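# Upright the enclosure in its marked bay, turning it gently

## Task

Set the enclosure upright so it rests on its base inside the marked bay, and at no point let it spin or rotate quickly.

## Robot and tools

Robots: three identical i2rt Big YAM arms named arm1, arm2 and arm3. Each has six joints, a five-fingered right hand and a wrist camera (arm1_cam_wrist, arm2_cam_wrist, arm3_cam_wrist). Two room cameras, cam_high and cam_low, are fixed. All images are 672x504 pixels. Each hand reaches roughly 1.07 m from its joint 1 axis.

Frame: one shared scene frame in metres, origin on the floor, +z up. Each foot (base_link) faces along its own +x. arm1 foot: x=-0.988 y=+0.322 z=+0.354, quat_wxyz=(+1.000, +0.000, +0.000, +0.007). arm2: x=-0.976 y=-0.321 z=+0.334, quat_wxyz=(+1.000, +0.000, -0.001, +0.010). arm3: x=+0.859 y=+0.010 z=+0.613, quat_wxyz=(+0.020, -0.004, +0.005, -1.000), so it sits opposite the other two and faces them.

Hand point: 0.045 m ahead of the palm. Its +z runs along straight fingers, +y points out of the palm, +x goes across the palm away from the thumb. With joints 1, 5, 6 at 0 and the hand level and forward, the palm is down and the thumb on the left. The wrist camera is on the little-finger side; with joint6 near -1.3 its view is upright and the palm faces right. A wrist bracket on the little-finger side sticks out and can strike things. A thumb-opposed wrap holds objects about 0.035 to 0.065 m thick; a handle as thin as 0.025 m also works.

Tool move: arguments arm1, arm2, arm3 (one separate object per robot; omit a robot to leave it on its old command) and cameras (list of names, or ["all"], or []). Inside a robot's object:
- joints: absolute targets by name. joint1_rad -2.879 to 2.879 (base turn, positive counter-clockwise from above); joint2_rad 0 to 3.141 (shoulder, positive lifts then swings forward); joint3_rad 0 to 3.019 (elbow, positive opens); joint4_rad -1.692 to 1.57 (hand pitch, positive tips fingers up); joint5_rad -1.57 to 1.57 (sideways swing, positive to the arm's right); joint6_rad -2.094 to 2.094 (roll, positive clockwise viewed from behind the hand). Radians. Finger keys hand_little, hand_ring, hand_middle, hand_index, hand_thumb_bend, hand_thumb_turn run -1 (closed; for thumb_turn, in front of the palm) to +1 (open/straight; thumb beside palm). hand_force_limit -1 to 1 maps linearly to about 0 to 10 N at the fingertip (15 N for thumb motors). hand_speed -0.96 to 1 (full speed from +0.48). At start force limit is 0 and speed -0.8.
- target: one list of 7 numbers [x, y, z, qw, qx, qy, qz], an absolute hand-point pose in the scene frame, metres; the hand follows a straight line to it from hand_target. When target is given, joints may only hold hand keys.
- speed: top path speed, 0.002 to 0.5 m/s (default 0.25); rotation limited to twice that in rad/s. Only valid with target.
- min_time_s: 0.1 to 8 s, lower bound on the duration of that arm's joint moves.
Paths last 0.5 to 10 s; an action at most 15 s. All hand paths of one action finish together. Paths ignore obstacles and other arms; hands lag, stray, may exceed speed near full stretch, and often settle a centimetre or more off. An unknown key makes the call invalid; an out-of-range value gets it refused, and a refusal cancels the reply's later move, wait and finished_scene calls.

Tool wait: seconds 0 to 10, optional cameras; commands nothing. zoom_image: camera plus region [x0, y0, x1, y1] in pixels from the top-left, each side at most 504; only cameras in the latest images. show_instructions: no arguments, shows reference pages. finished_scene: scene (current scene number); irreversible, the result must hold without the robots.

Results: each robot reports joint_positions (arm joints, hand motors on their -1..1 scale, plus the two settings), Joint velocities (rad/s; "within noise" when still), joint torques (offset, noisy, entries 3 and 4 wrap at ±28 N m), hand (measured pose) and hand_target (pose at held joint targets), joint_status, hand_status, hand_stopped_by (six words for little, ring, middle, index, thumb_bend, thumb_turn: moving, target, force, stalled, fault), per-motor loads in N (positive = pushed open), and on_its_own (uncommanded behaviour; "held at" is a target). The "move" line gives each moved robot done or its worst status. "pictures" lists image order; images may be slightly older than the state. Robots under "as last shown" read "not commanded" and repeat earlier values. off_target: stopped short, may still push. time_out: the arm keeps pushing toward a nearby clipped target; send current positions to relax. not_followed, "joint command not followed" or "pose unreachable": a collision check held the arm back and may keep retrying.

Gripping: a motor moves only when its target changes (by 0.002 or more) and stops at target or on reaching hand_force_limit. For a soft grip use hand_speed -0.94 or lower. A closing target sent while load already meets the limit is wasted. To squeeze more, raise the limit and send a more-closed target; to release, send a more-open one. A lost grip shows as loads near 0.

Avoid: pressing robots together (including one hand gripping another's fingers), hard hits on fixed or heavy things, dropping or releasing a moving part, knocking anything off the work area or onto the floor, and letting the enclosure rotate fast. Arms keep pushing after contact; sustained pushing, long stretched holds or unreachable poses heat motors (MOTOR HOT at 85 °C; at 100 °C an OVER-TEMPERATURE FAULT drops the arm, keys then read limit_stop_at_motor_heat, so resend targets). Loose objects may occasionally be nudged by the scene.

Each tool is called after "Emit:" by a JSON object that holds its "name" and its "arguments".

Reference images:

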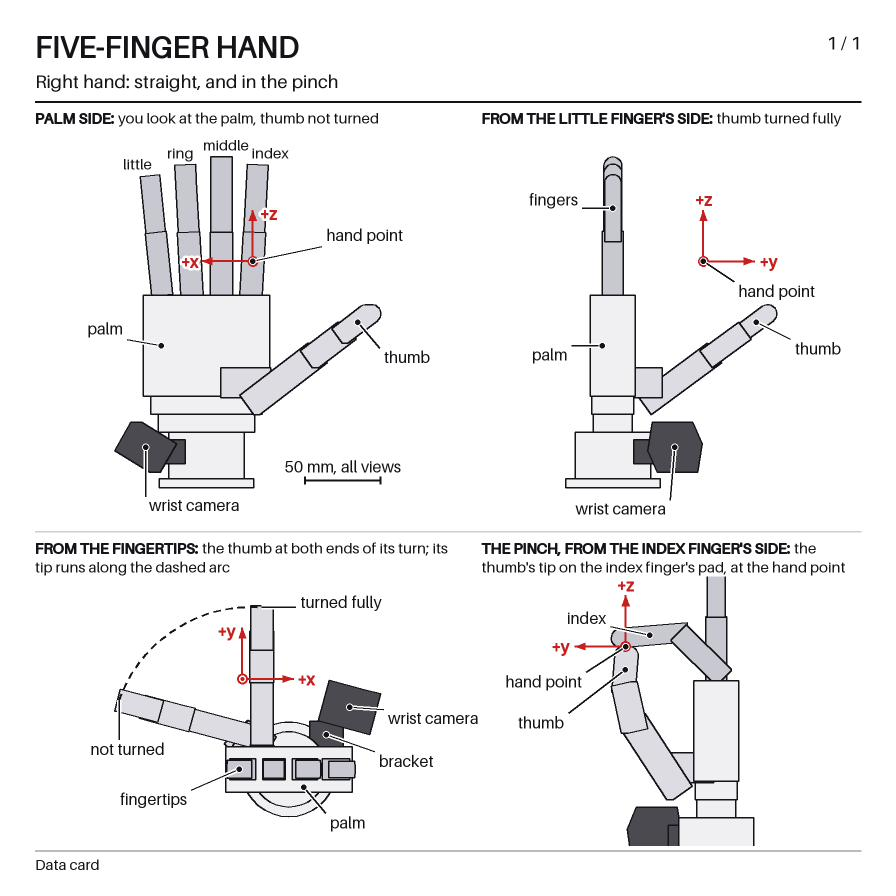

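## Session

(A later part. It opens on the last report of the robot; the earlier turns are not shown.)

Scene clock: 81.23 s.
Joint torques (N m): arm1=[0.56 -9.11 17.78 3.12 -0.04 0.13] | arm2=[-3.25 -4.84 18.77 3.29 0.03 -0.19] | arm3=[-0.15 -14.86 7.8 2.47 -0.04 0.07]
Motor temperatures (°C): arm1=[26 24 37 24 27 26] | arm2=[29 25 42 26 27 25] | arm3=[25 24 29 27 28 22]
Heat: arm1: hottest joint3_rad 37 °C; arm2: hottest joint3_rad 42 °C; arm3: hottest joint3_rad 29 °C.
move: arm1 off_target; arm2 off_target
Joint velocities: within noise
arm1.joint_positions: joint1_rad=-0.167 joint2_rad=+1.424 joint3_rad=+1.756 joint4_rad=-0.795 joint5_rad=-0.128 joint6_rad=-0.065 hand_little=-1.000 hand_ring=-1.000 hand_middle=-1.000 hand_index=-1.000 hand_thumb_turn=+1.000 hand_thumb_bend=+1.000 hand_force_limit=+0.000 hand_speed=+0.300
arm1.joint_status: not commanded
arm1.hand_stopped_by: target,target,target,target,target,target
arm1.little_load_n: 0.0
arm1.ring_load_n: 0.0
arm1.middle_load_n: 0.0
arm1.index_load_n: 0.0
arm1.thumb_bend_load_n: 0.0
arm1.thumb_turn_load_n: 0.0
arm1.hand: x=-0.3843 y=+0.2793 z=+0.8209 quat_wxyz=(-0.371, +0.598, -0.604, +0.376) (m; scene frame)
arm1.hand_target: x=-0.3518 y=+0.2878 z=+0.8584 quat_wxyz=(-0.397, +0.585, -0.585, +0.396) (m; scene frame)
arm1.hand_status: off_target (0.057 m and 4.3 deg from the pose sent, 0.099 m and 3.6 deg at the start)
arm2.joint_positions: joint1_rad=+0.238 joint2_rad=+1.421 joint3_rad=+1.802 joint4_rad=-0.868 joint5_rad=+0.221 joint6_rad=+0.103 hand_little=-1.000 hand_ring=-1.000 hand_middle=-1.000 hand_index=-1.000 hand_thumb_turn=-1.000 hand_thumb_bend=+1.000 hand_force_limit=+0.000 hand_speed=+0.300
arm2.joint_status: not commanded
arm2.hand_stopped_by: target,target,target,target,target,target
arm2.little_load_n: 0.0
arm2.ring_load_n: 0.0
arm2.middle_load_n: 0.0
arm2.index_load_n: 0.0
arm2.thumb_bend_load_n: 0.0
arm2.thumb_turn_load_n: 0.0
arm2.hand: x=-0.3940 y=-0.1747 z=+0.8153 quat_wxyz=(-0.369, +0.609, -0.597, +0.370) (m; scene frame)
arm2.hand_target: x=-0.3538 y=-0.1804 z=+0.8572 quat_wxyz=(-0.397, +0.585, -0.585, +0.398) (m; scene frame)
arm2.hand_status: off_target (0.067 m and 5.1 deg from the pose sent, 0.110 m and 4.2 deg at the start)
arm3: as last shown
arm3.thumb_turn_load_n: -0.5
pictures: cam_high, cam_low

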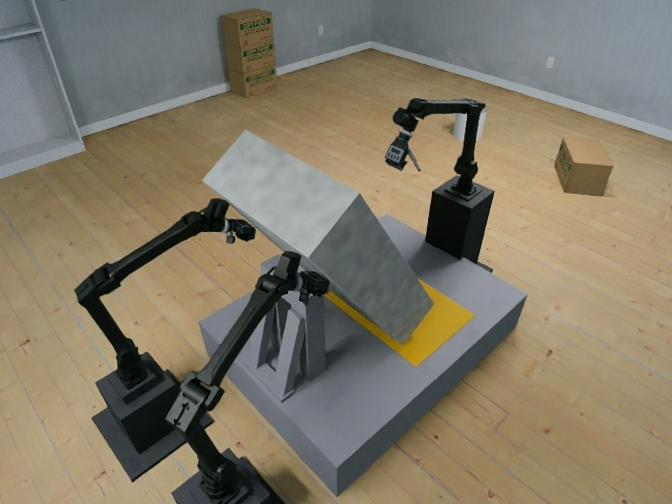

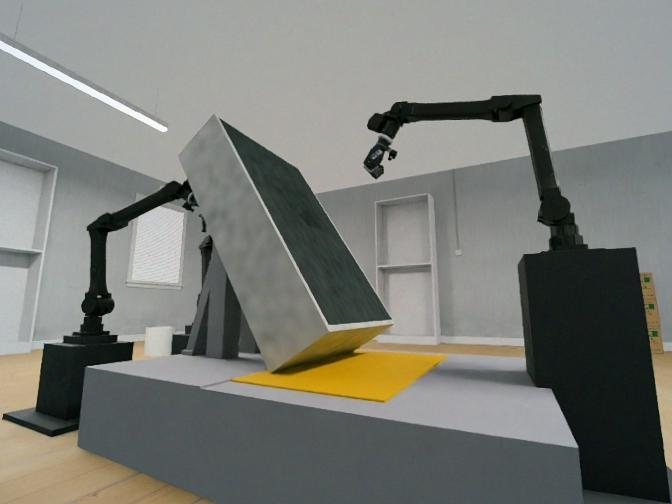

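Emit:
{"name": "move", "arguments": {"arm1": {"target": [-0.256, 0.287, 0.895, 0.395, -0.586, 0.586, -0.395], "speed": 0.04}, "arm2": {"target": [-0.256, -0.178, 0.895, 0.395, -0.586, 0.586, -0.395], "speed": 0.04}, "cameras": ["cam_low", "cam_high"]}}

Emit:
{"name": "zoom_image", "arguments": {"camera": "cam_low", "region": [120, 90, 440, 410]}}

Scene clock: 87.20 s.
Joint torques (N m): arm1=[0.44 -14.21 14.45 5.78 -0.01 0.19] | arm2=[-3.08 -10.05 14.75 6.19 -0.04 -0.48] | arm3=[-0.09 -14.92 7.82 2.5 -0.04 0.06]
Motor temperatures (°C): arm1=[26 24 40 25 27 26] | arm2=[29 25 45 26 27 25] | arm3=[25 24 29 27 28 22]
Heat: arm1: hottest joint3_rad 40 °C; arm2: hottest joint3_rad 45 °C; arm3: hottest joint3_rad 29 °C.
move: arm1 off_target; arm2 off_target
Joint velocities: within noise
arm1.joint_positions: joint1_rad=-0.145 joint2_rad=+1.766 joint3_rad=+2.342 joint4_rad=-1.066 joint5_rad=-0.110 joint6_rad=-0.063 hand_little=-1.000 hand_ring=-1.000 hand_middle=-1.000 hand_index=-1.000 hand_thumb_turn=+1.000 hand_thumb_bend=+1.000 hand_force_limit=+0.000 hand_speed=+0.300
arm1.joint_status: not commanded
arm1.hand_stopped_by: target,target,target,target,target,target
arm1.little_load_n: 0.0
arm1.ring_load_n: 0.0
arm1.middle_load_n: 0.0
arm1.index_load_n: 0.0
arm1.thumb_bend_load_n: 0.0
arm1.thumb_turn_load_n: 0.0
arm1.hand: x=-0.3009 y=+0.2784 z=+0.8721 quat_wxyz=(-0.363, +0.605, -0.607, +0.367) (m; scene frame)
arm1.hand_target: x=-0.2636 y=+0.2880 z=+0.8928 quat_wxyz=(-0.396, +0.586, -0.586, +0.395) (m; scene frame)
arm1.hand_status: off_target (0.051 m and 5.9 deg from the pose sent, 0.148 m and 4.3 deg at the start)
arm2.joint_positions: joint1_rad=+0.201 joint2_rad=+1.792 joint3_rad=+2.440 joint4_rad=-1.171 joint5_rad=+0.193 joint6_rad=+0.121 hand_little=-1.000 hand_ring=-1.000 hand_middle=-1.000 hand_index=-1.000 hand_thumb_turn=-1.000 hand_thumb_bend=+1.000 hand_force_limit=+0.000 hand_speed=+0.300
arm2.joint_status: not commanded
arm2.hand_stopped_by: target,target,target,target,target,target
arm2.little_load_n: 0.5
arm2.ring_load_n: 0.0
arm2.middle_load_n: 0.0
arm2.index_load_n: 0.0
arm2.thumb_bend_load_n: 0.0
arm2.thumb_turn_load_n: 0.0
arm2.hand: x=-0.3099 y=-0.1723 z=+0.8666 quat_wxyz=(-0.359, +0.606, -0.614, +0.356) (m; scene frame)
arm2.hand_target: x=-0.2661 y=-0.1807 z=+0.8922 quat_wxyz=(-0.396, +0.584, -0.586, +0.398) (m; scene frame)
arm2.hand_status: off_target (0.061 m and 7.3 deg from the pose sent, 0.159 m and 5.1 deg at the start)
arm3: as last shown
pictures: cam_high, cam_low

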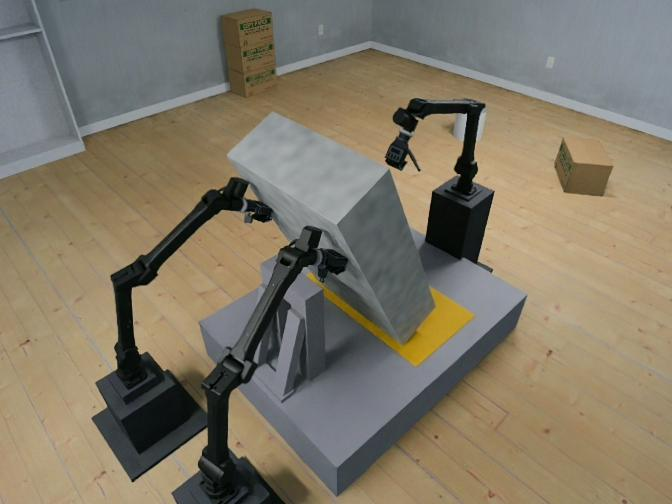

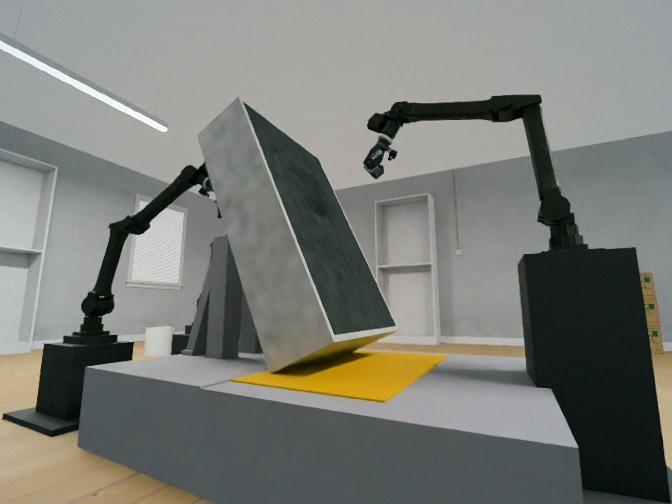

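Scaled by 1.575 from the camera's 672x504 image, which has a finer 960x720 frame.

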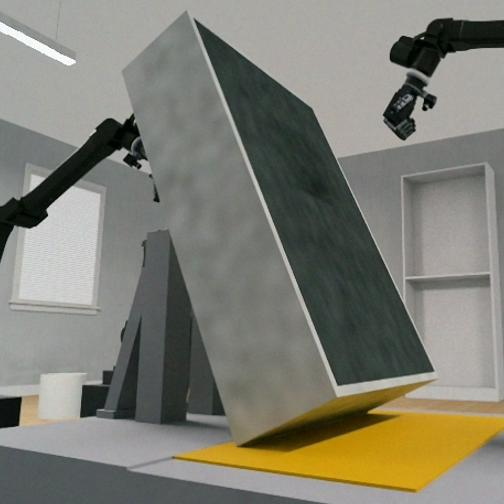

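Emit:
{"name": "move", "arguments": {"arm1": {"target": [-0.182, 0.287, 0.893, 0.395, -0.586, 0.586, -0.395], "speed": 0.04}, "arm2": {"target": [-0.182, -0.178, 0.893, 0.395, -0.586, 0.586, -0.395], "speed": 0.04}, "arm3": {"target": [0.19, 0.0, 1.005, 0.242, -0.6645, -0.6645, 0.242], "speed": 0.05}, "cameras": ["cam_low", "cam_high"]}}

Emit:
{"name": "zoom_image", "arguments": {"camera": "cam_low", "region": [120, 90, 440, 410]}}

Scene clock: 91.17 s.
Joint torques (N m): arm1=[0.21 -18.78 9.84 5.26 0.05 0.14] | arm2=[-2.78 -13.92 10.15 5.03 -0.24 -0.32] | arm3=[0.38 -14.56 11.34 1.43 0.14 0.06]
Motor temperatures (°C): arm1=[26 24 40 25 27 26] | arm2=[29 25 45 26 27 25] | arm3=[25 24 30 27 28 22]
Heat: arm1: hottest joint3_rad 40 °C; arm2: hottest joint3_rad 45 °C; arm3: hottest joint3_rad 30 °C.
move: arm1 off_target; arm2 off_target; arm3 off_target
Joint velocities: within noise
arm1.joint_positions: joint1_rad=-0.128 joint2_rad=+2.098 joint3_rad=+2.886 joint4_rad=-1.130 joint5_rad=-0.090 joint6_rad=-0.039 hand_little=-1.000 hand_ring=-1.000 hand_middle=-1.000 hand_index=-1.000 hand_thumb_turn=+1.000 hand_thumb_bend=+1.000 hand_force_limit=+0.000 hand_speed=+0.300
arm1.joint_status: not commanded
arm1.hand_stopped_by: target,target,target,target,target,target
arm1.little_load_n: 0.0
arm1.ring_load_n: 0.0
arm1.middle_load_n: 0.0
arm1.index_load_n: 0.0
arm1.thumb_bend_load_n: -0.5
arm1.thumb_turn_load_n: -0.5
arm1.hand: x=-0.2176 y=+0.2781 z=+0.9013 quat_wxyz=(-0.402, +0.574, -0.581, +0.413) (m; scene frame)
arm1.hand_target: x=-0.1874 y=+0.2876 z=+0.8905 quat_wxyz=(-0.419, +0.565, -0.572, +0.422) (m; scene frame)
arm1.hand_status: off_target (0.038 m and 2.7 deg from the pose sent, 0.121 m and 5.9 deg at the start; a joint's target at an end of its range on 32 of 88 steps)
arm2.joint_positions: joint1_rad=+0.173 joint2_rad=+2.079 joint3_rad=+2.880 joint4_rad=-1.122 joint5_rad=+0.170 joint6_rad=+0.095 hand_little=-1.000 hand_ring=-1.000 hand_middle=-1.000 hand_index=-1.000 hand_thumb_turn=-1.000 hand_thumb_bend=+1.000 hand_force_limit=+0.000 hand_speed=+0.300
arm2.joint_status: not commanded
arm2.hand_stopped_by: target,target,target,target,target,target
arm2.little_load_n: 0.0
arm2.ring_load_n: 0.5
arm2.middle_load_n: 0.0
arm2.index_load_n: 0.0
arm2.thumb_bend_load_n: 0.0
arm2.thumb_turn_load_n: 0.0
arm2.hand: x=-0.2200 y=-0.1711 z=+0.8977 quat_wxyz=(-0.426, +0.565, -0.580, +0.404) (m; scene frame)
arm2.hand_target: x=-0.1877 y=-0.1793 z=+0.8902 quat_wxyz=(-0.438, +0.556, -0.564, +0.425) (m; scene frame)
arm2.hand_status: off_target (0.039 m and 4.5 deg from the pose sent, 0.131 m and 7.3 deg at the start; a joint's target at an end of its range on 36 of 88 steps)
arm3.joint_positions: joint1_rad=-0.083 joint2_rad=+1.866 joint3_rad=+2.250 joint4_rad=-1.302 joint5_rad=-0.039 joint6_rad=-0.035 hand_little=-1.000 hand_ring=-1.000 hand_middle=-1.000 hand_index=-1.000 hand_thumb_turn=+1.000 hand_thumb_bend=+1.000 hand_force_limit=+0.000 hand_speed=+0.300
arm3.joint_status: not commanded
arm3.hand_stopped_by: target,target,target,target,target,target
arm3.little_load_n: 0.0
arm3.ring_load_n: 0.0
arm3.middle_load_n: 0.0
arm3.index_load_n: 0.0
arm3.thumb_bend_load_n: 0.0
arm3.thumb_turn_load_n: 0.0
arm3.hand: x=+0.1962 y=-0.0019 z=+0.9851 quat_wxyz=(+0.229, -0.665, -0.672, +0.231) (m; scene frame)
arm3.hand_target: x=+0.1910 y=-0.0001 z=+1.0047 quat_wxyz=(+0.242, -0.664, -0.664, +0.242) (m; scene frame)
arm3.hand_status: off_target (0.021 m and 2.1 deg from the pose sent, 0.083 m and 3.1 deg at the start)
pictures: cam_high, cam_low

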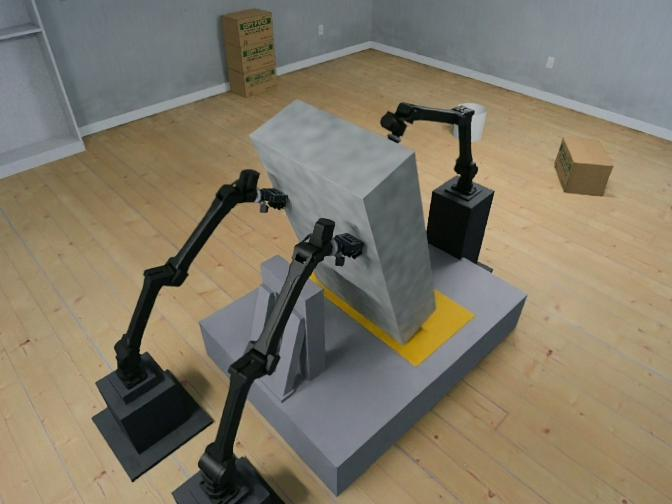

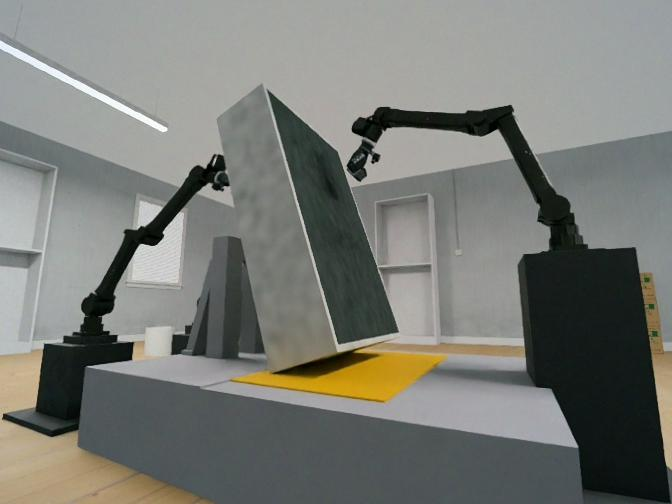

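Scaled by 1.575 from the camera's 672x504 image, which has a finer 960x720 frame.

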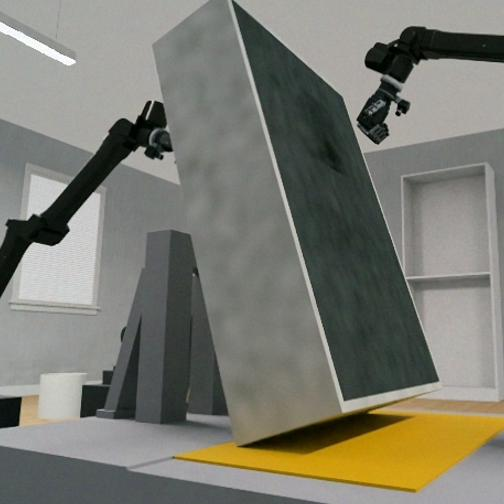

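Emit:
{"name": "move", "arguments": {"arm1": {"target": [-0.115, 0.287, 0.83, 0.464, -0.534, 0.534, -0.464], "speed": 0.03}, "arm2": {"target": [-0.115, -0.178, 0.83, 0.464, -0.534, 0.534, -0.464], "speed": 0.03}, "arm3": {"target": [0.165, 0.0, 1.005, 0.242, -0.6645, -0.6645, 0.242], "speed": 0.05}, "cameras": ["cam_low", "cam_high"]}}

Emit:
{"name": "zoom_image", "arguments": {"camera": "cam_low", "region": [120, 70, 440, 390]}}

Scene clock: 99.83 s.
Joint torques (N m): arm1=[0.21 -21.42 7.27 3.54 -0.18 0.12] | arm2=[-2.67 -15.62 6.8 2.86 -0.1 -0.21] | arm3=[0.56 -15.68 11.25 1.31 0.15 0.06]
Motor temperatures (°C): arm1=[26 26 39 25 27 26] | arm2=[29 26 44 26 27 25] | arm3=[25 24 30 26 28 22]
Heat: arm1: hottest joint3_rad 39 °C; arm2: hottest joint3_rad 44 °C; arm3: hottest joint3_rad 30 °C.
move: arm1 off_target; arm2 off_target; arm3 off_target
Joint velocities: within noise
arm1.joint_positions: joint1_rad=-0.122 joint2_rad=+2.015 joint3_rad=+2.447 joint4_rad=-0.539 joint5_rad=-0.090 joint6_rad=-0.028 hand_little=-1.000 hand_ring=-1.000 hand_middle=-1.000 hand_index=-1.000 hand_thumb_turn=+1.000 hand_thumb_bend=+1.000 hand_force_limit=+0.000 hand_speed=+0.300
arm1.joint_status: not commanded
arm1.hand_stopped_by: target,target,target,target,target,target
arm1.little_load_n: 0.0
arm1.ring_load_n: 0.0
arm1.middle_load_n: 0.0
arm1.index_load_n: 0.0
arm1.thumb_bend_load_n: 0.0
arm1.thumb_turn_load_n: -0.5
arm1.hand: x=-0.1379 y=+0.2751 z=+0.8684 quat_wxyz=(-0.464, +0.526, -0.526, +0.481) (m; scene frame)
arm1.hand_target: x=-0.1180 y=+0.2872 z=+0.8294 quat_wxyz=(-0.463, +0.534, -0.534, +0.464) (m; scene frame)
arm1.hand_status: off_target (0.046 m and 2.4 deg from the pose sent, 0.125 m and 11.6 deg at the start)
arm2.joint_positions: joint1_rad=+0.160 joint2_rad=+2.014 joint3_rad=+2.524 joint4_rad=-0.599 joint5_rad=+0.167 joint6_rad=+0.042 hand_little=-1.000 hand_ring=-1.000 hand_middle=-1.000 hand_index=-1.000 hand_thumb_turn=-1.000 hand_thumb_bend=+1.000 hand_force_limit=+0.000 hand_speed=+0.300
arm2.joint_status: not commanded
arm2.hand_stopped_by: target,target,target,target,target,target
arm2.little_load_n: 0.0
arm2.ring_load_n: 0.0
arm2.middle_load_n: 0.0
arm2.index_load_n: 0.0
arm2.thumb_bend_load_n: 0.0
arm2.thumb_turn_load_n: 0.0
arm2.hand: x=-0.1464 y=-0.1702 z=+0.8829 quat_wxyz=(-0.488, +0.517, -0.525, +0.468) (m; scene frame)
arm2.hand_target: x=-0.1192 y=-0.1789 z=+0.8293 quat_wxyz=(-0.464, +0.534, -0.534, +0.463) (m; scene frame)
arm2.hand_status: off_target (0.062 m and 3.6 deg from the pose sent, 0.125 m and 10.3 deg at the start)
arm3.joint_positions: joint1_rad=-0.083 joint2_rad=+1.972 joint3_rad=+2.418 joint4_rad=-1.362 joint5_rad=-0.038 joint6_rad=-0.033 hand_little=-1.000 hand_ring=-1.000 hand_middle=-1.000 hand_index=-1.000 hand_thumb_turn=+1.000 hand_thumb_bend=+1.000 hand_force_limit=+0.000 hand_speed=+0.300
arm3.joint_status: not commanded
arm3.hand_stopped_by: target,target,target,target,target,target
arm3.little_load_n: 0.0
arm3.ring_load_n: 0.0
arm3.middle_load_n: 0.0
arm3.index_load_n: 0.5
arm3.thumb_bend_load_n: 0.0
arm3.thumb_turn_load_n: 0.0
arm3.hand: x=+0.1700 y=-0.0008 z=+0.9867 quat_wxyz=(+0.230, -0.666, -0.671, +0.231) (m; scene frame)
arm3.hand_target: x=+0.1658 y=-0.0001 z=+1.0048 quat_wxyz=(+0.243, -0.664, -0.664, +0.243) (m; scene frame)
arm3.hand_status: off_target (0.019 m and 2.0 deg from the pose sent, 0.037 m and 2.1 deg at the start)
pictures: cam_high, cam_low

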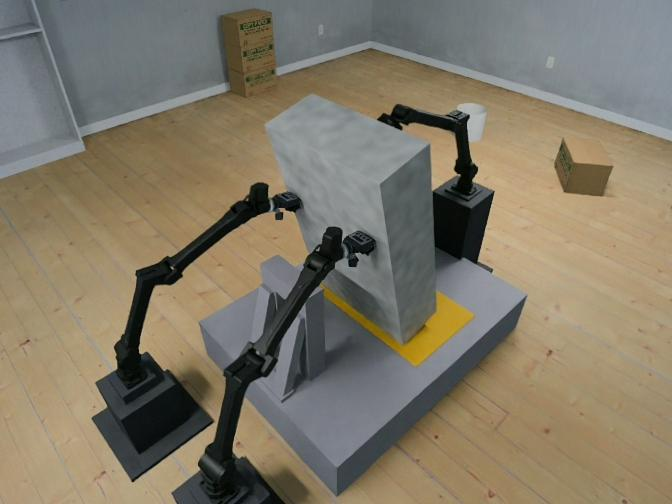

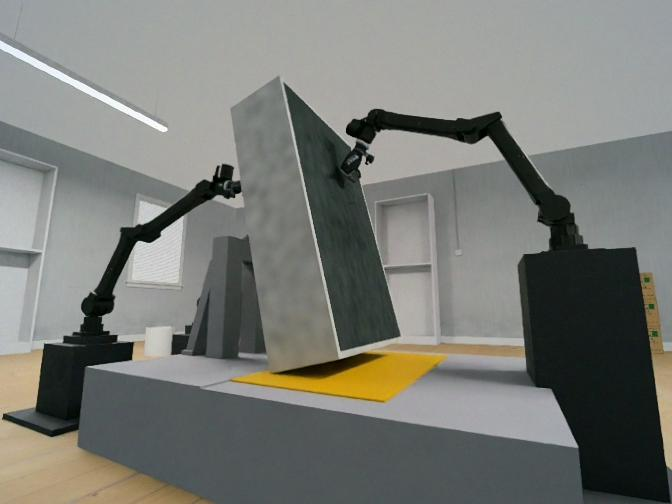

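Scaled by 1.575 from the camera's 672x504 image, which has a finer 960x720 frame.

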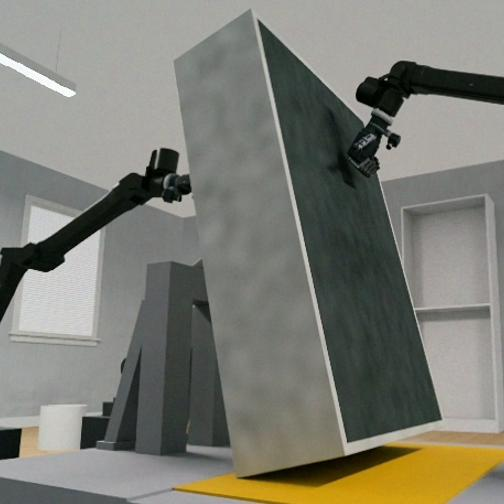

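Emit:
{"name": "move", "arguments": {"arm3": {"target": [0.140, 0.0, 1.005, 0.242, -0.6645, -0.6645, 0.242], "speed": 0.03}, "cameras": ["cam_low"]}}

Emit:
{"name": "zoom_image", "arguments": {"camera": "cam_low", "region": [220, 70, 420, 270]}}

Scene clock: 103.07 s.
Joint torques (N m): arm1=[0.15 -21.48 7.28 3.54 -0.19 0.12] | arm2=[-2.61 -15.5 6.79 2.86 -0.11 -0.21] | arm3=[0.62 -16.56 10.66 1.59 0.14 0.04]
Motor temperatures (°C): arm1=[26 26 38 25 27 26] | arm2=[29 26 43 26 27 25] | arm3=[25 24 30 26 28 22]
Heat: arm1: hottest joint3_rad 38 °C; arm2: hottest joint3_rad 43 °C; arm3: hottest joint3_rad 30 °C.
move: arm3 off_target
Joint velocities: within noise
arm1, arm2: as last shown
arm3.joint_positions: joint1_rad=-0.083 joint2_rad=+2.126 joint3_rad=+2.693 joint4_rad=-1.480 joint5_rad=-0.036 joint6_rad=-0.030 hand_little=-1.000 hand_ring=-1.000 hand_middle=-1.000 hand_index=-1.000 hand_thumb_turn=+1.000 hand_thumb_bend=+1.000 hand_force_limit=+0.000 hand_speed=+0.300
arm3.joint_status: not commanded
arm3.hand_stopped_by: target,target,target,target,target,target
arm3.little_load_n: 0.5
arm3.ring_load_n: 0.0
arm3.middle_load_n: 0.0
arm3.index_load_n: 0.0
arm3.thumb_bend_load_n: 0.0
arm3.thumb_turn_load_n: 0.0
arm3.hand: x=+0.1445 y=+0.0003 z=+0.9915 quat_wxyz=(+0.231, -0.667, -0.670, +0.232) (m; scene frame)
arm3.hand_target: x=+0.1407 y=-0.0001 z=+1.0048 quat_wxyz=(+0.243, -0.664, -0.664, +0.243) (m; scene frame)
arm3.hand_status: off_target (0.014 m and 1.8 deg from the pose sent, 0.035 m and 2.0 deg at the start)
pictures: cam_low

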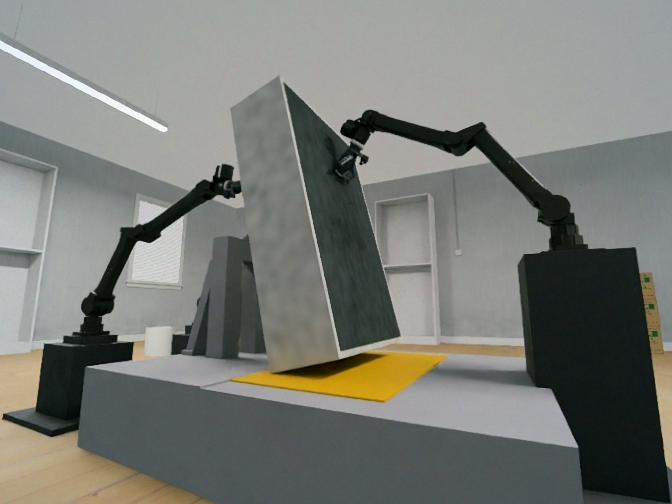

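Scaled by 2.520 from the camera's 672x504 image, which has a finer 960x720 frame.

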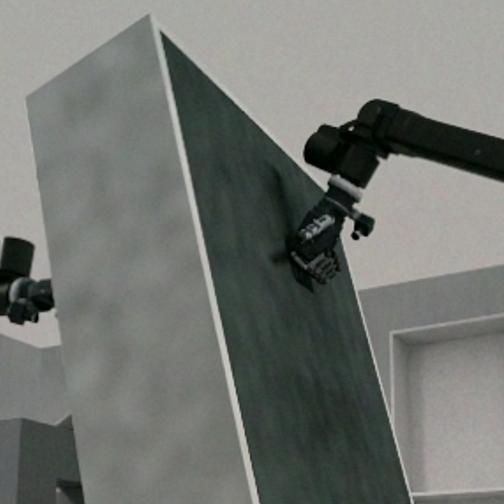

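Emit:
{"name": "move", "arguments": {"arm1": {"target": [-0.09, 0.287, 0.835, 0.478, -0.521, 0.521, -0.478], "speed": 0.03}, "arm2": {"target": [-0.09, -0.178, 0.835, 0.478, -0.521, 0.521, -0.478], "speed": 0.03}, "cameras": ["cam_low"]}}

Emit:
{"name": "zoom_image", "arguments": {"camera": "cam_low", "region": [220, 70, 420, 270]}}

Scene clock: 106.00 s.
Joint torques (N m): arm1=[0.32 -20.37 11.85 3.47 -0.11 0.12] | arm2=[-2.78 -14.86 11.34 2.45 -0.26 -0.23] | arm3=[0.67 -16.03 9.99 3.99 0.08 -0.3]
Motor temperatures (°C): arm1=[26 26 38 25 27 26] | arm2=[29 27 43 26 27 25] | arm3=[25 24 31 26 28 22]
Heat: arm1: hottest joint3_rad 38 °C; arm2: hottest joint3_rad 43 °C; arm3: hottest joint3_rad 31 °C.
move: arm1 off_target; arm2 off_target
Joint velocities: within noise
arm1.joint_positions: joint1_rad=-0.121 joint2_rad=+2.070 joint3_rad=+2.483 joint4_rad=-0.505 joint5_rad=-0.090 joint6_rad=-0.022 hand_little=-1.000 hand_ring=-1.000 hand_middle=-1.000 hand_index=-1.000 hand_thumb_turn=+1.000 hand_thumb_bend=+1.000 hand_force_limit=+0.000 hand_speed=+0.300
arm1.joint_status: not commanded
arm1.hand_stopped_by: target,target,target,target,target,target
arm1.little_load_n: 0.0
arm1.ring_load_n: 0.0
arm1.middle_load_n: 0.0
arm1.index_load_n: 0.0
arm1.thumb_bend_load_n: 0.0
arm1.thumb_turn_load_n: -0.5
arm1.hand: x=-0.1166 y=+0.2742 z=+0.8526 quat_wxyz=(-0.469, +0.522, -0.523, +0.484) (m; scene frame)
arm1.hand_target: x=-0.0939 y=+0.2873 z=+0.8335 quat_wxyz=(-0.478, +0.520, -0.521, +0.479) (m; scene frame)
arm1.hand_status: off_target (0.034 m and 1.2 deg from the pose sent, 0.059 m and 1.8 deg at the start)
arm2.joint_positions: joint1_rad=+0.158 joint2_rad=+2.064 joint3_rad=+2.555 joint4_rad=-0.549 joint5_rad=+0.166 joint6_rad=+0.034 hand_little=-1.000 hand_ring=-1.000 hand_middle=-1.000 hand_index=-1.000 hand_thumb_turn=-1.000 hand_thumb_bend=+1.000 hand_force_limit=+0.000 hand_speed=+0.300
arm2.joint_status: not commanded
arm2.hand_stopped_by: target,target,target,target,target,target
arm2.little_load_n: 0.0
arm2.ring_load_n: 0.0
arm2.middle_load_n: 0.0
arm2.index_load_n: 0.0
arm2.thumb_bend_load_n: 0.0
arm2.thumb_turn_load_n: 0.0
arm2.hand: x=-0.1251 y=-0.1688 z=+0.8726 quat_wxyz=(-0.495, +0.510, -0.517, +0.477) (m; scene frame)
arm2.hand_target: x=-0.0955 y=-0.1792 z=+0.8329 quat_wxyz=(-0.479, +0.520, -0.520, +0.479) (m; scene frame)
arm2.hand_status: off_target (0.052 m and 2.3 deg from the pose sent, 0.074 m and 1.7 deg at the start)
arm3: as last shown
arm3.joint_positions: joint1_rad=-0.083 joint2_rad=+2.122 joint3_rad=+2.699 joint4_rad=-1.546 joint5_rad=-0.035 joint6_rad=-0.002 hand_little=-1.000 hand_ring=-1.000 hand_middle=-1.000 hand_index=-1.000 hand_thumb_turn=+1.000 hand_thumb_bend=+1.000 hand_force_limit=+0.000 hand_speed=+0.300
arm3.little_load_n: 0.0
arm3.hand: x=+0.1610 y=-0.0018 z=+0.9902 quat_wxyz=(+0.209, -0.683, -0.666, +0.217) (m; scene frame)
arm3.hand_target: x=+0.1408 y=-0.0001 z=+1.0047 quat_wxyz=(+0.243, -0.664, -0.664, +0.243) (m; scene frame)
pictures: cam_low

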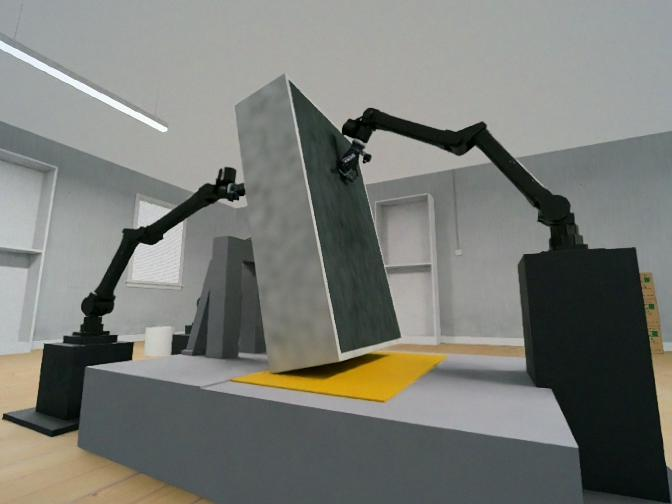

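Scaled by 2.520 from the camera's 672x504 image, which has a finer 960x720 frame.

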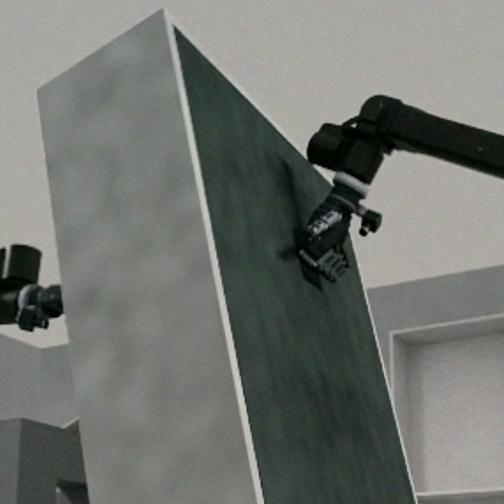

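Emit:
{"name": "move", "arguments": {"arm1": {"target": [-0.075, 0.287, 0.835, 0.478, -0.521, 0.521, -0.478], "speed": 0.02}, "arm2": {"target": [-0.075, -0.178, 0.835, 0.478, -0.521, 0.521, -0.478], "speed": 0.02}, "arm3": {"target": [0.165, 0.0, 1.0, 0.242, -0.6645, -0.6645, 0.242], "speed": 0.02}, "cameras": ["cam_low"]}}

Emit:
{"name": "zoom_image", "arguments": {"camera": "cam_low", "region": [220, 70, 420, 270]}}

Scene clock: 110.17 s.
Joint torques (N m): arm1=[0.03 -24.47 11.9 2.07 -0.11 0.11] | arm2=[-2.26 -18.73 11.17 2.02 -0.12 -0.2] | arm3=[0.56 -15.44 7.98 5.63 0.03 -0.29]
Motor temperatures (°C): arm1=[26 27 38 25 27 25] | arm2=[29 27 43 26 27 25] | arm3=[25 25 31 26 28 22]
Heat: arm1: hottest joint3_rad 38 °C; arm2: hottest joint3_rad 43 °C; arm3: hottest joint3_rad 31 °C.
move: arm1 off_target; arm2 off_target; arm3 off_target
Joint velocities: within noise
arm1.joint_positions: joint1_rad=-0.115 joint2_rad=+2.227 joint3_rad=+2.721 joint4_rad=-0.580 joint5_rad=-0.088 joint6_rad=-0.021 hand_little=-1.000 hand_ring=-1.000 hand_middle=-1.000 hand_index=-1.000 hand_thumb_turn=+1.000 hand_thumb_bend=+1.000 hand_force_limit=+0.000 hand_speed=+0.300
arm1.joint_status: not commanded
arm1.hand_stopped_by: target,target,target,target,target,target
arm1.little_load_n: 0.0
arm1.ring_load_n: 0.5
arm1.middle_load_n: 0.0
arm1.index_load_n: 0.0
arm1.thumb_bend_load_n: 0.0
arm1.thumb_turn_load_n: 0.0
arm1.hand: x=-0.0858 y=+0.2757 z=+0.8414 quat_wxyz=(-0.472, +0.521, -0.521, +0.485) (m; scene frame)
arm1.hand_target: x=-0.0765 y=+0.2871 z=+0.8345 quat_wxyz=(-0.479, +0.520, -0.520, +0.479) (m; scene frame)
arm1.hand_status: off_target (0.017 m and 1.0 deg from the pose sent, 0.047 m and 1.2 deg at the start)
arm2.joint_positions: joint1_rad=+0.148 joint2_rad=+2.270 joint3_rad=+2.872 joint4_rad=-0.669 joint5_rad=+0.161 joint6_rad=+0.030 hand_little=-1.000 hand_ring=-1.000 hand_middle=-1.000 hand_index=-1.000 hand_thumb_turn=-1.000 hand_thumb_bend=+1.000 hand_force_limit=+0.000 hand_speed=+0.300
arm2.joint_status: not commanded
arm2.hand_stopped_by: target,target,target,target,target,target
arm2.little_load_n: -0.5
arm2.ring_load_n: 0.0
arm2.middle_load_n: 0.0
arm2.index_load_n: 0.0
arm2.thumb_bend_load_n: 0.0
arm2.thumb_turn_load_n: 0.0
arm2.hand: x=-0.0903 y=-0.1707 z=+0.8509 quat_wxyz=(-0.490, +0.512, -0.519, +0.477) (m; scene frame)
arm2.hand_target: x=-0.0771 y=-0.1785 z=+0.8340 quat_wxyz=(-0.483, +0.516, -0.517, +0.482) (m; scene frame)
arm2.hand_status: off_target (0.023 m and 1.7 deg from the pose sent, 0.063 m and 2.3 deg at the start)
arm3.joint_positions: joint1_rad=-0.083 joint2_rad=+1.962 joint3_rad=+2.431 joint4_rad=-1.459 joint5_rad=-0.033 joint6_rad=-0.003 hand_little=-1.000 hand_ring=-1.000 hand_middle=-1.000 hand_index=-1.000 hand_thumb_turn=+1.000 hand_thumb_bend=+1.000 hand_force_limit=+0.000 hand_speed=+0.300
arm3.joint_status: not commanded
arm3.hand_stopped_by: target,target,target,target,target,target
arm3.little_load_n: 0.0
arm3.ring_load_n: 0.5
arm3.middle_load_n: 0.0
arm3.index_load_n: 0.0
arm3.thumb_bend_load_n: 0.0
arm3.thumb_turn_load_n: 0.0
arm3.hand: x=+0.1949 y=-0.0027 z=+0.9892 quat_wxyz=(+0.203, -0.685, -0.668, +0.209) (m; scene frame)
arm3.hand_target: x=+0.1677 y=-0.0001 z=+1.0008 quat_wxyz=(+0.241, -0.665, -0.665, +0.240) (m; scene frame)
arm3.hand_status: off_target (0.032 m and 6.4 deg from the pose sent, 0.011 m and 5.2 deg at the start)
pictures: cam_low

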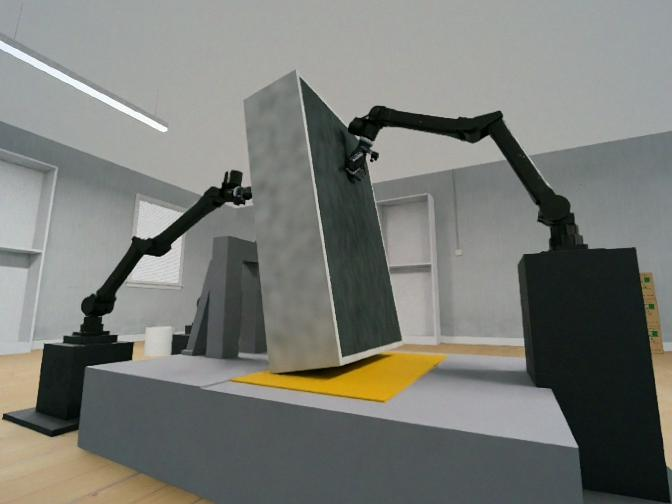

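Scaled by 2.520 from the camera's 672x504 image, which has a finer 960x720 frame.

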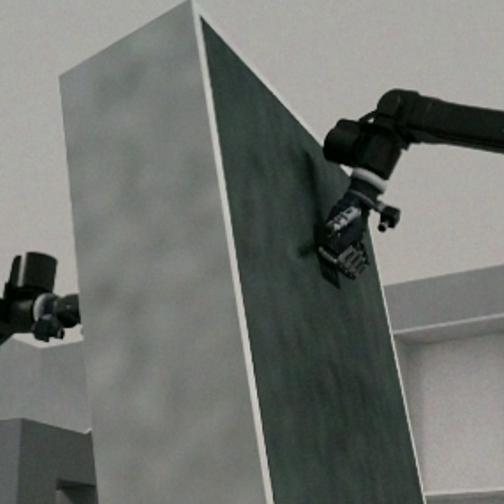

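Emit:
{"name": "move", "arguments": {"arm3": {"target": [0.22, 0.0, 0.993, 0.272, -0.653, -0.653, 0.272], "speed": 0.025}, "cameras": ["cam_low"]}}

Emit:
{"name": "zoom_image", "arguments": {"camera": "cam_low", "region": [220, 70, 420, 270]}}

Scene clock: 114.60 s.
Joint torques (N m): arm1=[-0.26 -25.58 11.84 2.11 -0.11 0.11] | arm2=[-2.02 -20.25 11.11 2 -0.06 -0.19] | arm3=[0.26 -5.77 12.25 9.74 -0.17 -0.29]
Motor temperatures (°C): arm1=[26 27 38 24 27 25] | arm2=[28 27 43 26 26 25] | arm3=[25 25 31 27 28 22]
Heat: arm1: hottest joint3_rad 38 °C; arm2: hottest joint3_rad 43 °C; arm3: hottest joint3_rad 31 °C.
move: arm3 off_target
Joint velocities: within noise
arm1, arm2: as last shown
arm1.joint_positions: joint1_rad=-0.111 joint2_rad=+2.238 joint3_rad=+2.724 joint4_rad=-0.580 joint5_rad=-0.088 joint6_rad=-0.021 hand_little=-1.000 hand_ring=-1.000 hand_middle=-1.000 hand_index=-1.000 hand_thumb_turn=+1.000 hand_thumb_bend=+1.000 hand_force_limit=+0.000 hand_speed=+0.300
arm1.ring_load_n: 0.0
arm1.index_load_n: 0.5
arm1.thumb_turn_load_n: -0.5
arm1.hand: x=-0.0817 y=+0.2791 z=+0.8322 quat_wxyz=(-0.471, +0.524, -0.522, +0.481) (m; scene frame)
arm1.hand_target: x=-0.0765 y=+0.2871 z=+0.8346 quat_wxyz=(-0.479, +0.520, -0.520, +0.479) (m; scene frame)
arm2.joint_positions: joint1_rad=+0.144 joint2_rad=+2.286 joint3_rad=+2.874 joint4_rad=-0.670 joint5_rad=+0.159 joint6_rad=+0.029 hand_little=-1.000 hand_ring=-1.000 hand_middle=-1.000 hand_index=-1.000 hand_thumb_turn=-1.000 hand_thumb_bend=+1.000 hand_force_limit=+0.000 hand_speed=+0.300
arm2.little_load_n: 0.0
arm2.hand: x=-0.0840 y=-0.1729 z=+0.8375 quat_wxyz=(-0.485, +0.516, -0.523, +0.475) (m; scene frame)
arm2.hand_target: x=-0.0771 y=-0.1786 z=+0.8338 quat_wxyz=(-0.483, +0.516, -0.517, +0.482) (m; scene frame)
arm3.joint_positions: joint1_rad=-0.085 joint2_rad=+1.578 joint3_rad=+1.857 joint4_rad=-1.283 joint5_rad=-0.033 joint6_rad=-0.005 hand_little=-1.000 hand_ring=-1.000 hand_middle=-1.000 hand_index=-1.000 hand_thumb_turn=+1.000 hand_thumb_bend=+1.000 hand_force_limit=+0.000 hand_speed=+0.300
arm3.joint_status: not commanded
arm3.hand_stopped_by: target,target,target,target,target,target
arm3.little_load_n: 0.0
arm3.ring_load_n: 0.0
arm3.middle_load_n: 0.0
arm3.index_load_n: 0.0
arm3.thumb_bend_load_n: 0.0
arm3.thumb_turn_load_n: 0.0
arm3.hand: x=+0.3083 y=-0.0060 z=+0.9732 quat_wxyz=(+0.198, -0.687, -0.669, +0.204) (m; scene frame)
arm3.hand_target: x=+0.2359 y=+0.0003 z=+0.9959 quat_wxyz=(+0.271, -0.654, -0.653, +0.269) (m; scene frame)
arm3.hand_status: off_target (0.091 m and 12.3 deg from the pose sent, 0.025 m and 11.5 deg at the start)
pictures: cam_low

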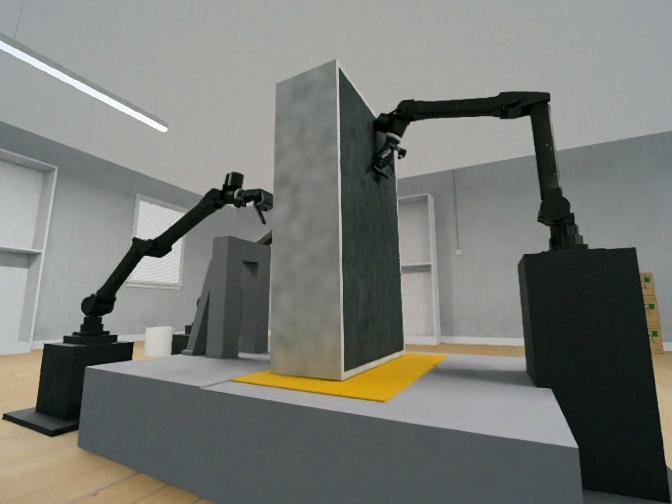

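Scaled by 2.520 from the camera's 672x504 image, which has a finer 960x720 frame.

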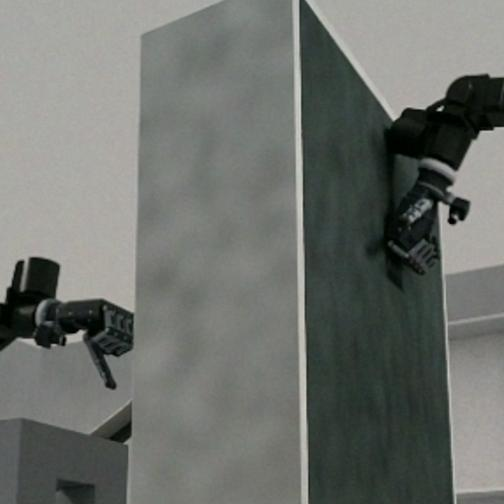

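Emit:
{"name": "zoom_image", "arguments": {"camera": "cam_low", "region": [220, 300, 470, 420]}}

Emit:
{"name": "move", "arguments": {"arm3": {"target": [0.30, 0.0, 0.98, 0.242, -0.6645, -0.6645, 0.242], "speed": 0.02}, "cameras": ["cam_low", "cam_high"]}}

Emit:
{"name": "zoom_image", "arguments": {"camera": "cam_low", "region": [220, 300, 470, 420]}}

Scaled by 2.016 from the camera's 672x504 image, which has a finer 960x720 frame.

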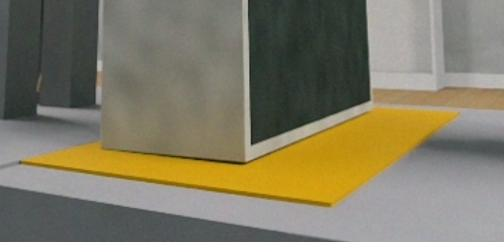

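Scene clock: 119.40 s.
Joint torques (N m): arm1=[-0.32 -25.52 11.85 2.11 -0.11 0.11] | arm2=[-2.08 -20.25 11.11 2.02 -0.06 -0.18] | arm3=[0.09 -10.64 8.73 4.51 -0.14 -0.32]
Motor temperatures (°C): arm1=[26 29 38 24 27 25] | arm2=[28 28 44 26 26 25] | arm3=[25 25 31 27 28 22]
Heat: arm1: hottest joint3_rad 38 °C; arm2: hottest joint3_rad 44 °C; arm3: hottest joint3_rad 31 °C.
move: arm3 off_target
Joint velocities: within noise
arm1, arm2: as last shown
arm1.index_load_n: 0.0
arm3.joint_positions: joint1_rad=-0.088 joint2_rad=+1.508 joint3_rad=+1.748 joint4_rad=-1.207 joint5_rad=-0.036 joint6_rad=-0.009 hand_little=-1.000 hand_ring=-1.000 hand_middle=-1.000 hand_index=-1.000 hand_thumb_turn=+1.000 hand_thumb_bend=+1.000 hand_force_limit=+0.000 hand_speed=+0.300
arm3.joint_status: not commanded
arm3.hand_stopped_by: target,target,target,target,target,target
arm3.little_load_n: 0.0
arm3.ring_load_n: 0.0
arm3.middle_load_n: 0.0
arm3.index_load_n: 0.0
arm3.thumb_bend_load_n: 0.0
arm3.thumb_turn_load_n: 0.0
arm3.hand: x=+0.3218 y=-0.0054 z=+0.9660 quat_wxyz=(+0.210, -0.682, -0.666, +0.216) (m; scene frame)
arm3.hand_target: x=+0.3015 y=+0.0002 z=+0.9806 quat_wxyz=(+0.242, -0.665, -0.664, +0.241) (m; scene frame)
arm3.hand_status: off_target (0.026 m and 5.1 deg from the pose sent, 0.012 m and 7.2 deg at the start)
pictures: cam_high, cam_low

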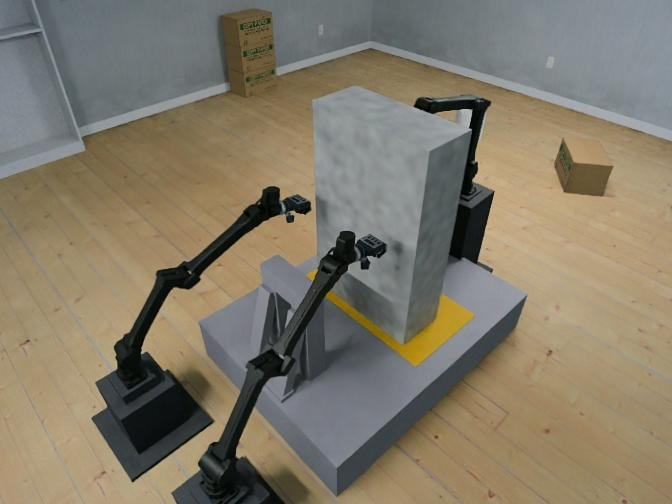

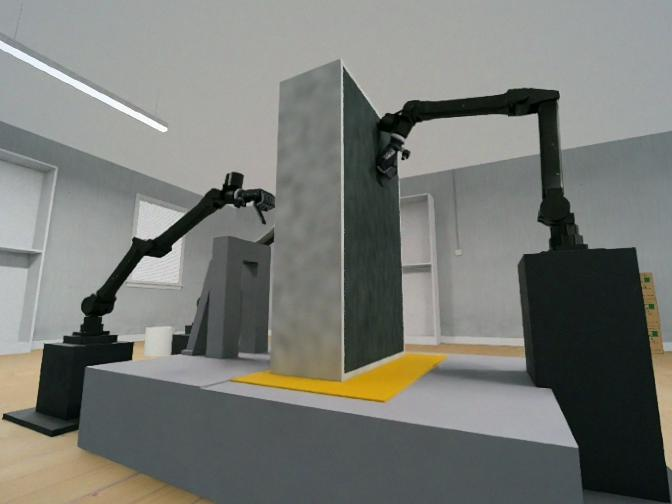

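Scaled by 2.016 from the camera's 672x504 image, which has a finer 960x720 frame.

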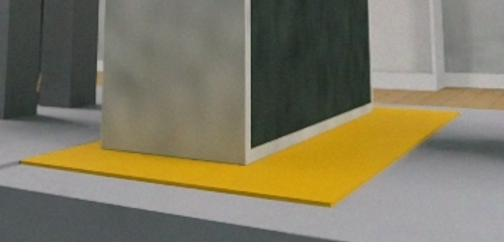

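Emit:
{"name": "move", "arguments": {"arm3": {"target": [0.36, 0.0, 0.985, 0.242, -0.6645, -0.6645, 0.242], "speed": 0.03}, "arm1": {"target": [-0.2, 0.287, 0.85, 0.464, -0.534, 0.534, -0.464], "speed": 0.1}, "arm2": {"target": [-0.2, -0.178, 0.85, 0.464, -0.534, 0.534, -0.464], "speed": 0.1}, "cameras": ["cam_low", "cam_high"]}}

Emit:
{"name": "zoom_image", "arguments": {"camera": "cam_low", "region": [220, 40, 470, 420]}}

Scene clock: 122.97 s.
Joint torques (N m): arm1=[-1.44 -22.48 7.51 3.29 -0.22 0.03] | arm2=[-1.26 -17.85 7.27 2.65 0.22 -0.06] | arm3=[-0.03 -10.7 7.92 2.29 -0.04 -0.1]
Motor temperatures (°C): arm1=[26 29 38 24 27 25] | arm2=[28 28 43 26 26 25] | arm3=[25 25 31 27 28 22]
Heat: arm1: hottest joint3_rad 38 °C; arm2: hottest joint3_rad 43 °C; arm3: hottest joint3_rad 31 °C.
move: arm1 done; arm2 done; arm3 off_target
Joint velocities: within noise
arm1.joint_positions: joint1_rad=-0.112 joint2_rad=+1.783 joint3_rad=+2.075 joint4_rad=-0.441 joint5_rad=-0.103 joint6_rad=-0.021 hand_little=-1.000 hand_ring=-1.000 hand_middle=-1.000 hand_index=-1.000 hand_thumb_turn=+1.000 hand_thumb_bend=+1.000 hand_force_limit=+0.000 hand_speed=+0.300
arm1.joint_status: not commanded
arm1.hand_stopped_by: target,target,target,target,target,target
arm1.little_load_n: 0.0
arm1.ring_load_n: 0.0
arm1.middle_load_n: 0.0
arm1.index_load_n: 0.0
arm1.thumb_bend_load_n: 0.0
arm1.thumb_turn_load_n: -0.5
arm1.hand: x=-0.2004 y=+0.2926 z=+0.8510 quat_wxyz=(-0.461, +0.539, -0.533, +0.461) (m; scene frame)
arm1.hand_target: x=-0.2001 y=+0.2870 z=+0.8502 quat_wxyz=(-0.464, +0.534, -0.534, +0.464) (m; scene frame)
arm1.hand_status: done (0.006 m and 0.7 deg from the pose sent, 0.120 m and 2.7 deg at the start)
arm2.joint_positions: joint1_rad=+0.161 joint2_rad=+1.791 joint3_rad=+2.143 joint4_rad=-0.496 joint5_rad=+0.184 joint6_rad=+0.029 hand_little=-1.000 hand_ring=-1.000 hand_middle=-1.000 hand_index=-1.000 hand_thumb_turn=-1.000 hand_thumb_bend=+1.000 hand_force_limit=+0.000 hand_speed=+0.300
arm2.joint_status: not commanded
arm2.hand_stopped_by: target,target,target,target,target,target
arm2.little_load_n: 0.0
arm2.ring_load_n: 0.0
arm2.middle_load_n: 0.0
arm2.index_load_n: 0.0
arm2.thumb_bend_load_n: 0.0
arm2.thumb_turn_load_n: 0.0
arm2.hand: x=-0.1996 y=-0.1828 z=+0.8543 quat_wxyz=(-0.463, +0.532, -0.536, +0.464) (m; scene frame)
arm2.hand_target: x=-0.2000 y=-0.1781 z=+0.8501 quat_wxyz=(-0.464, +0.534, -0.534, +0.464) (m; scene frame)
arm2.hand_status: done (0.006 m and 0.3 deg from the pose sent, 0.117 m and 3.6 deg at the start)
arm3.joint_positions: joint1_rad=-0.094 joint2_rad=+1.380 joint3_rad=+1.614 joint4_rad=-1.156 joint5_rad=-0.045 joint6_rad=-0.034 hand_little=-1.000 hand_ring=-1.000 hand_middle=-1.000 hand_index=-1.000 hand_thumb_turn=+1.000 hand_thumb_bend=+1.000 hand_force_limit=+0.000 hand_speed=+0.300
arm3.joint_status: not commanded
arm3.hand_stopped_by: target,target,target,target,target,target
arm3.little_load_n: 0.0
arm3.ring_load_n: 0.0
arm3.middle_load_n: 0.0
arm3.index_load_n: 0.0
arm3.thumb_bend_load_n: 0.0
arm3.thumb_turn_load_n: 0.0
arm3.hand: x=+0.3597 y=-0.0045 z=+0.9709 quat_wxyz=(+0.227, -0.669, -0.669, +0.230) (m; scene frame)
arm3.hand_target: x=+0.3603 y=+0.0000 z=+0.9850 quat_wxyz=(+0.242, -0.665, -0.664, +0.242) (m; scene frame)
arm3.hand_status: off_target (0.015 m and 2.3 deg from the pose sent, 0.043 m and 5.1 deg at the start)
pictures: cam_high, cam_low

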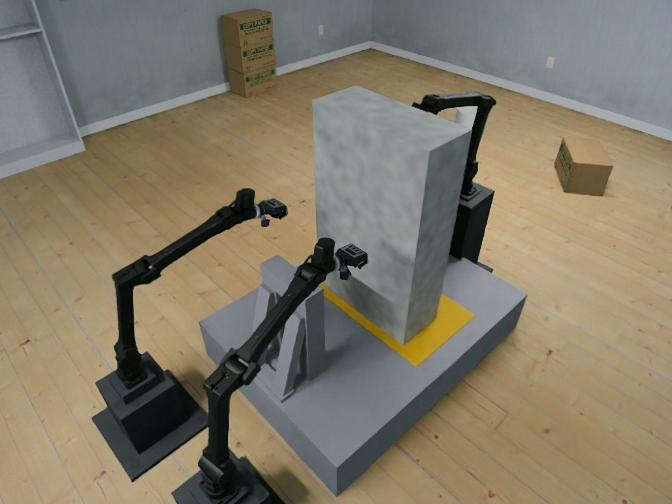

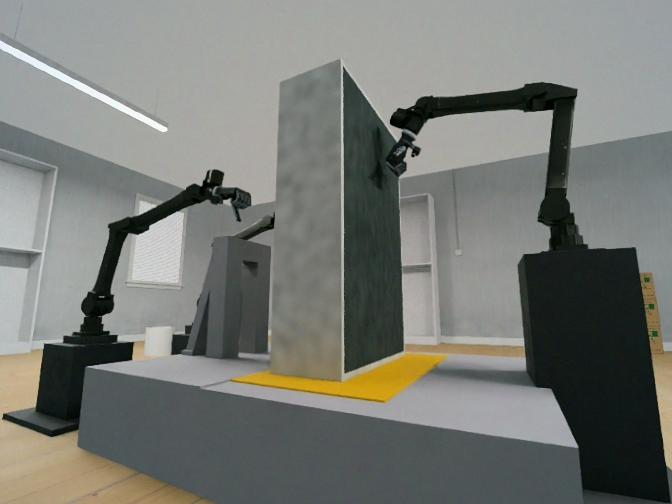

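Scaled by 1.326 from the camera's 672x504 image, which has a finer 960x720 frame.

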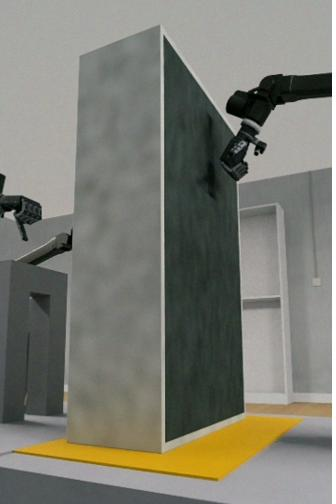

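Standing free with all arms clear.

Emit:
{"name": "finished_scene", "arguments": {"scene": 1}}

The scene is finished: the task was done.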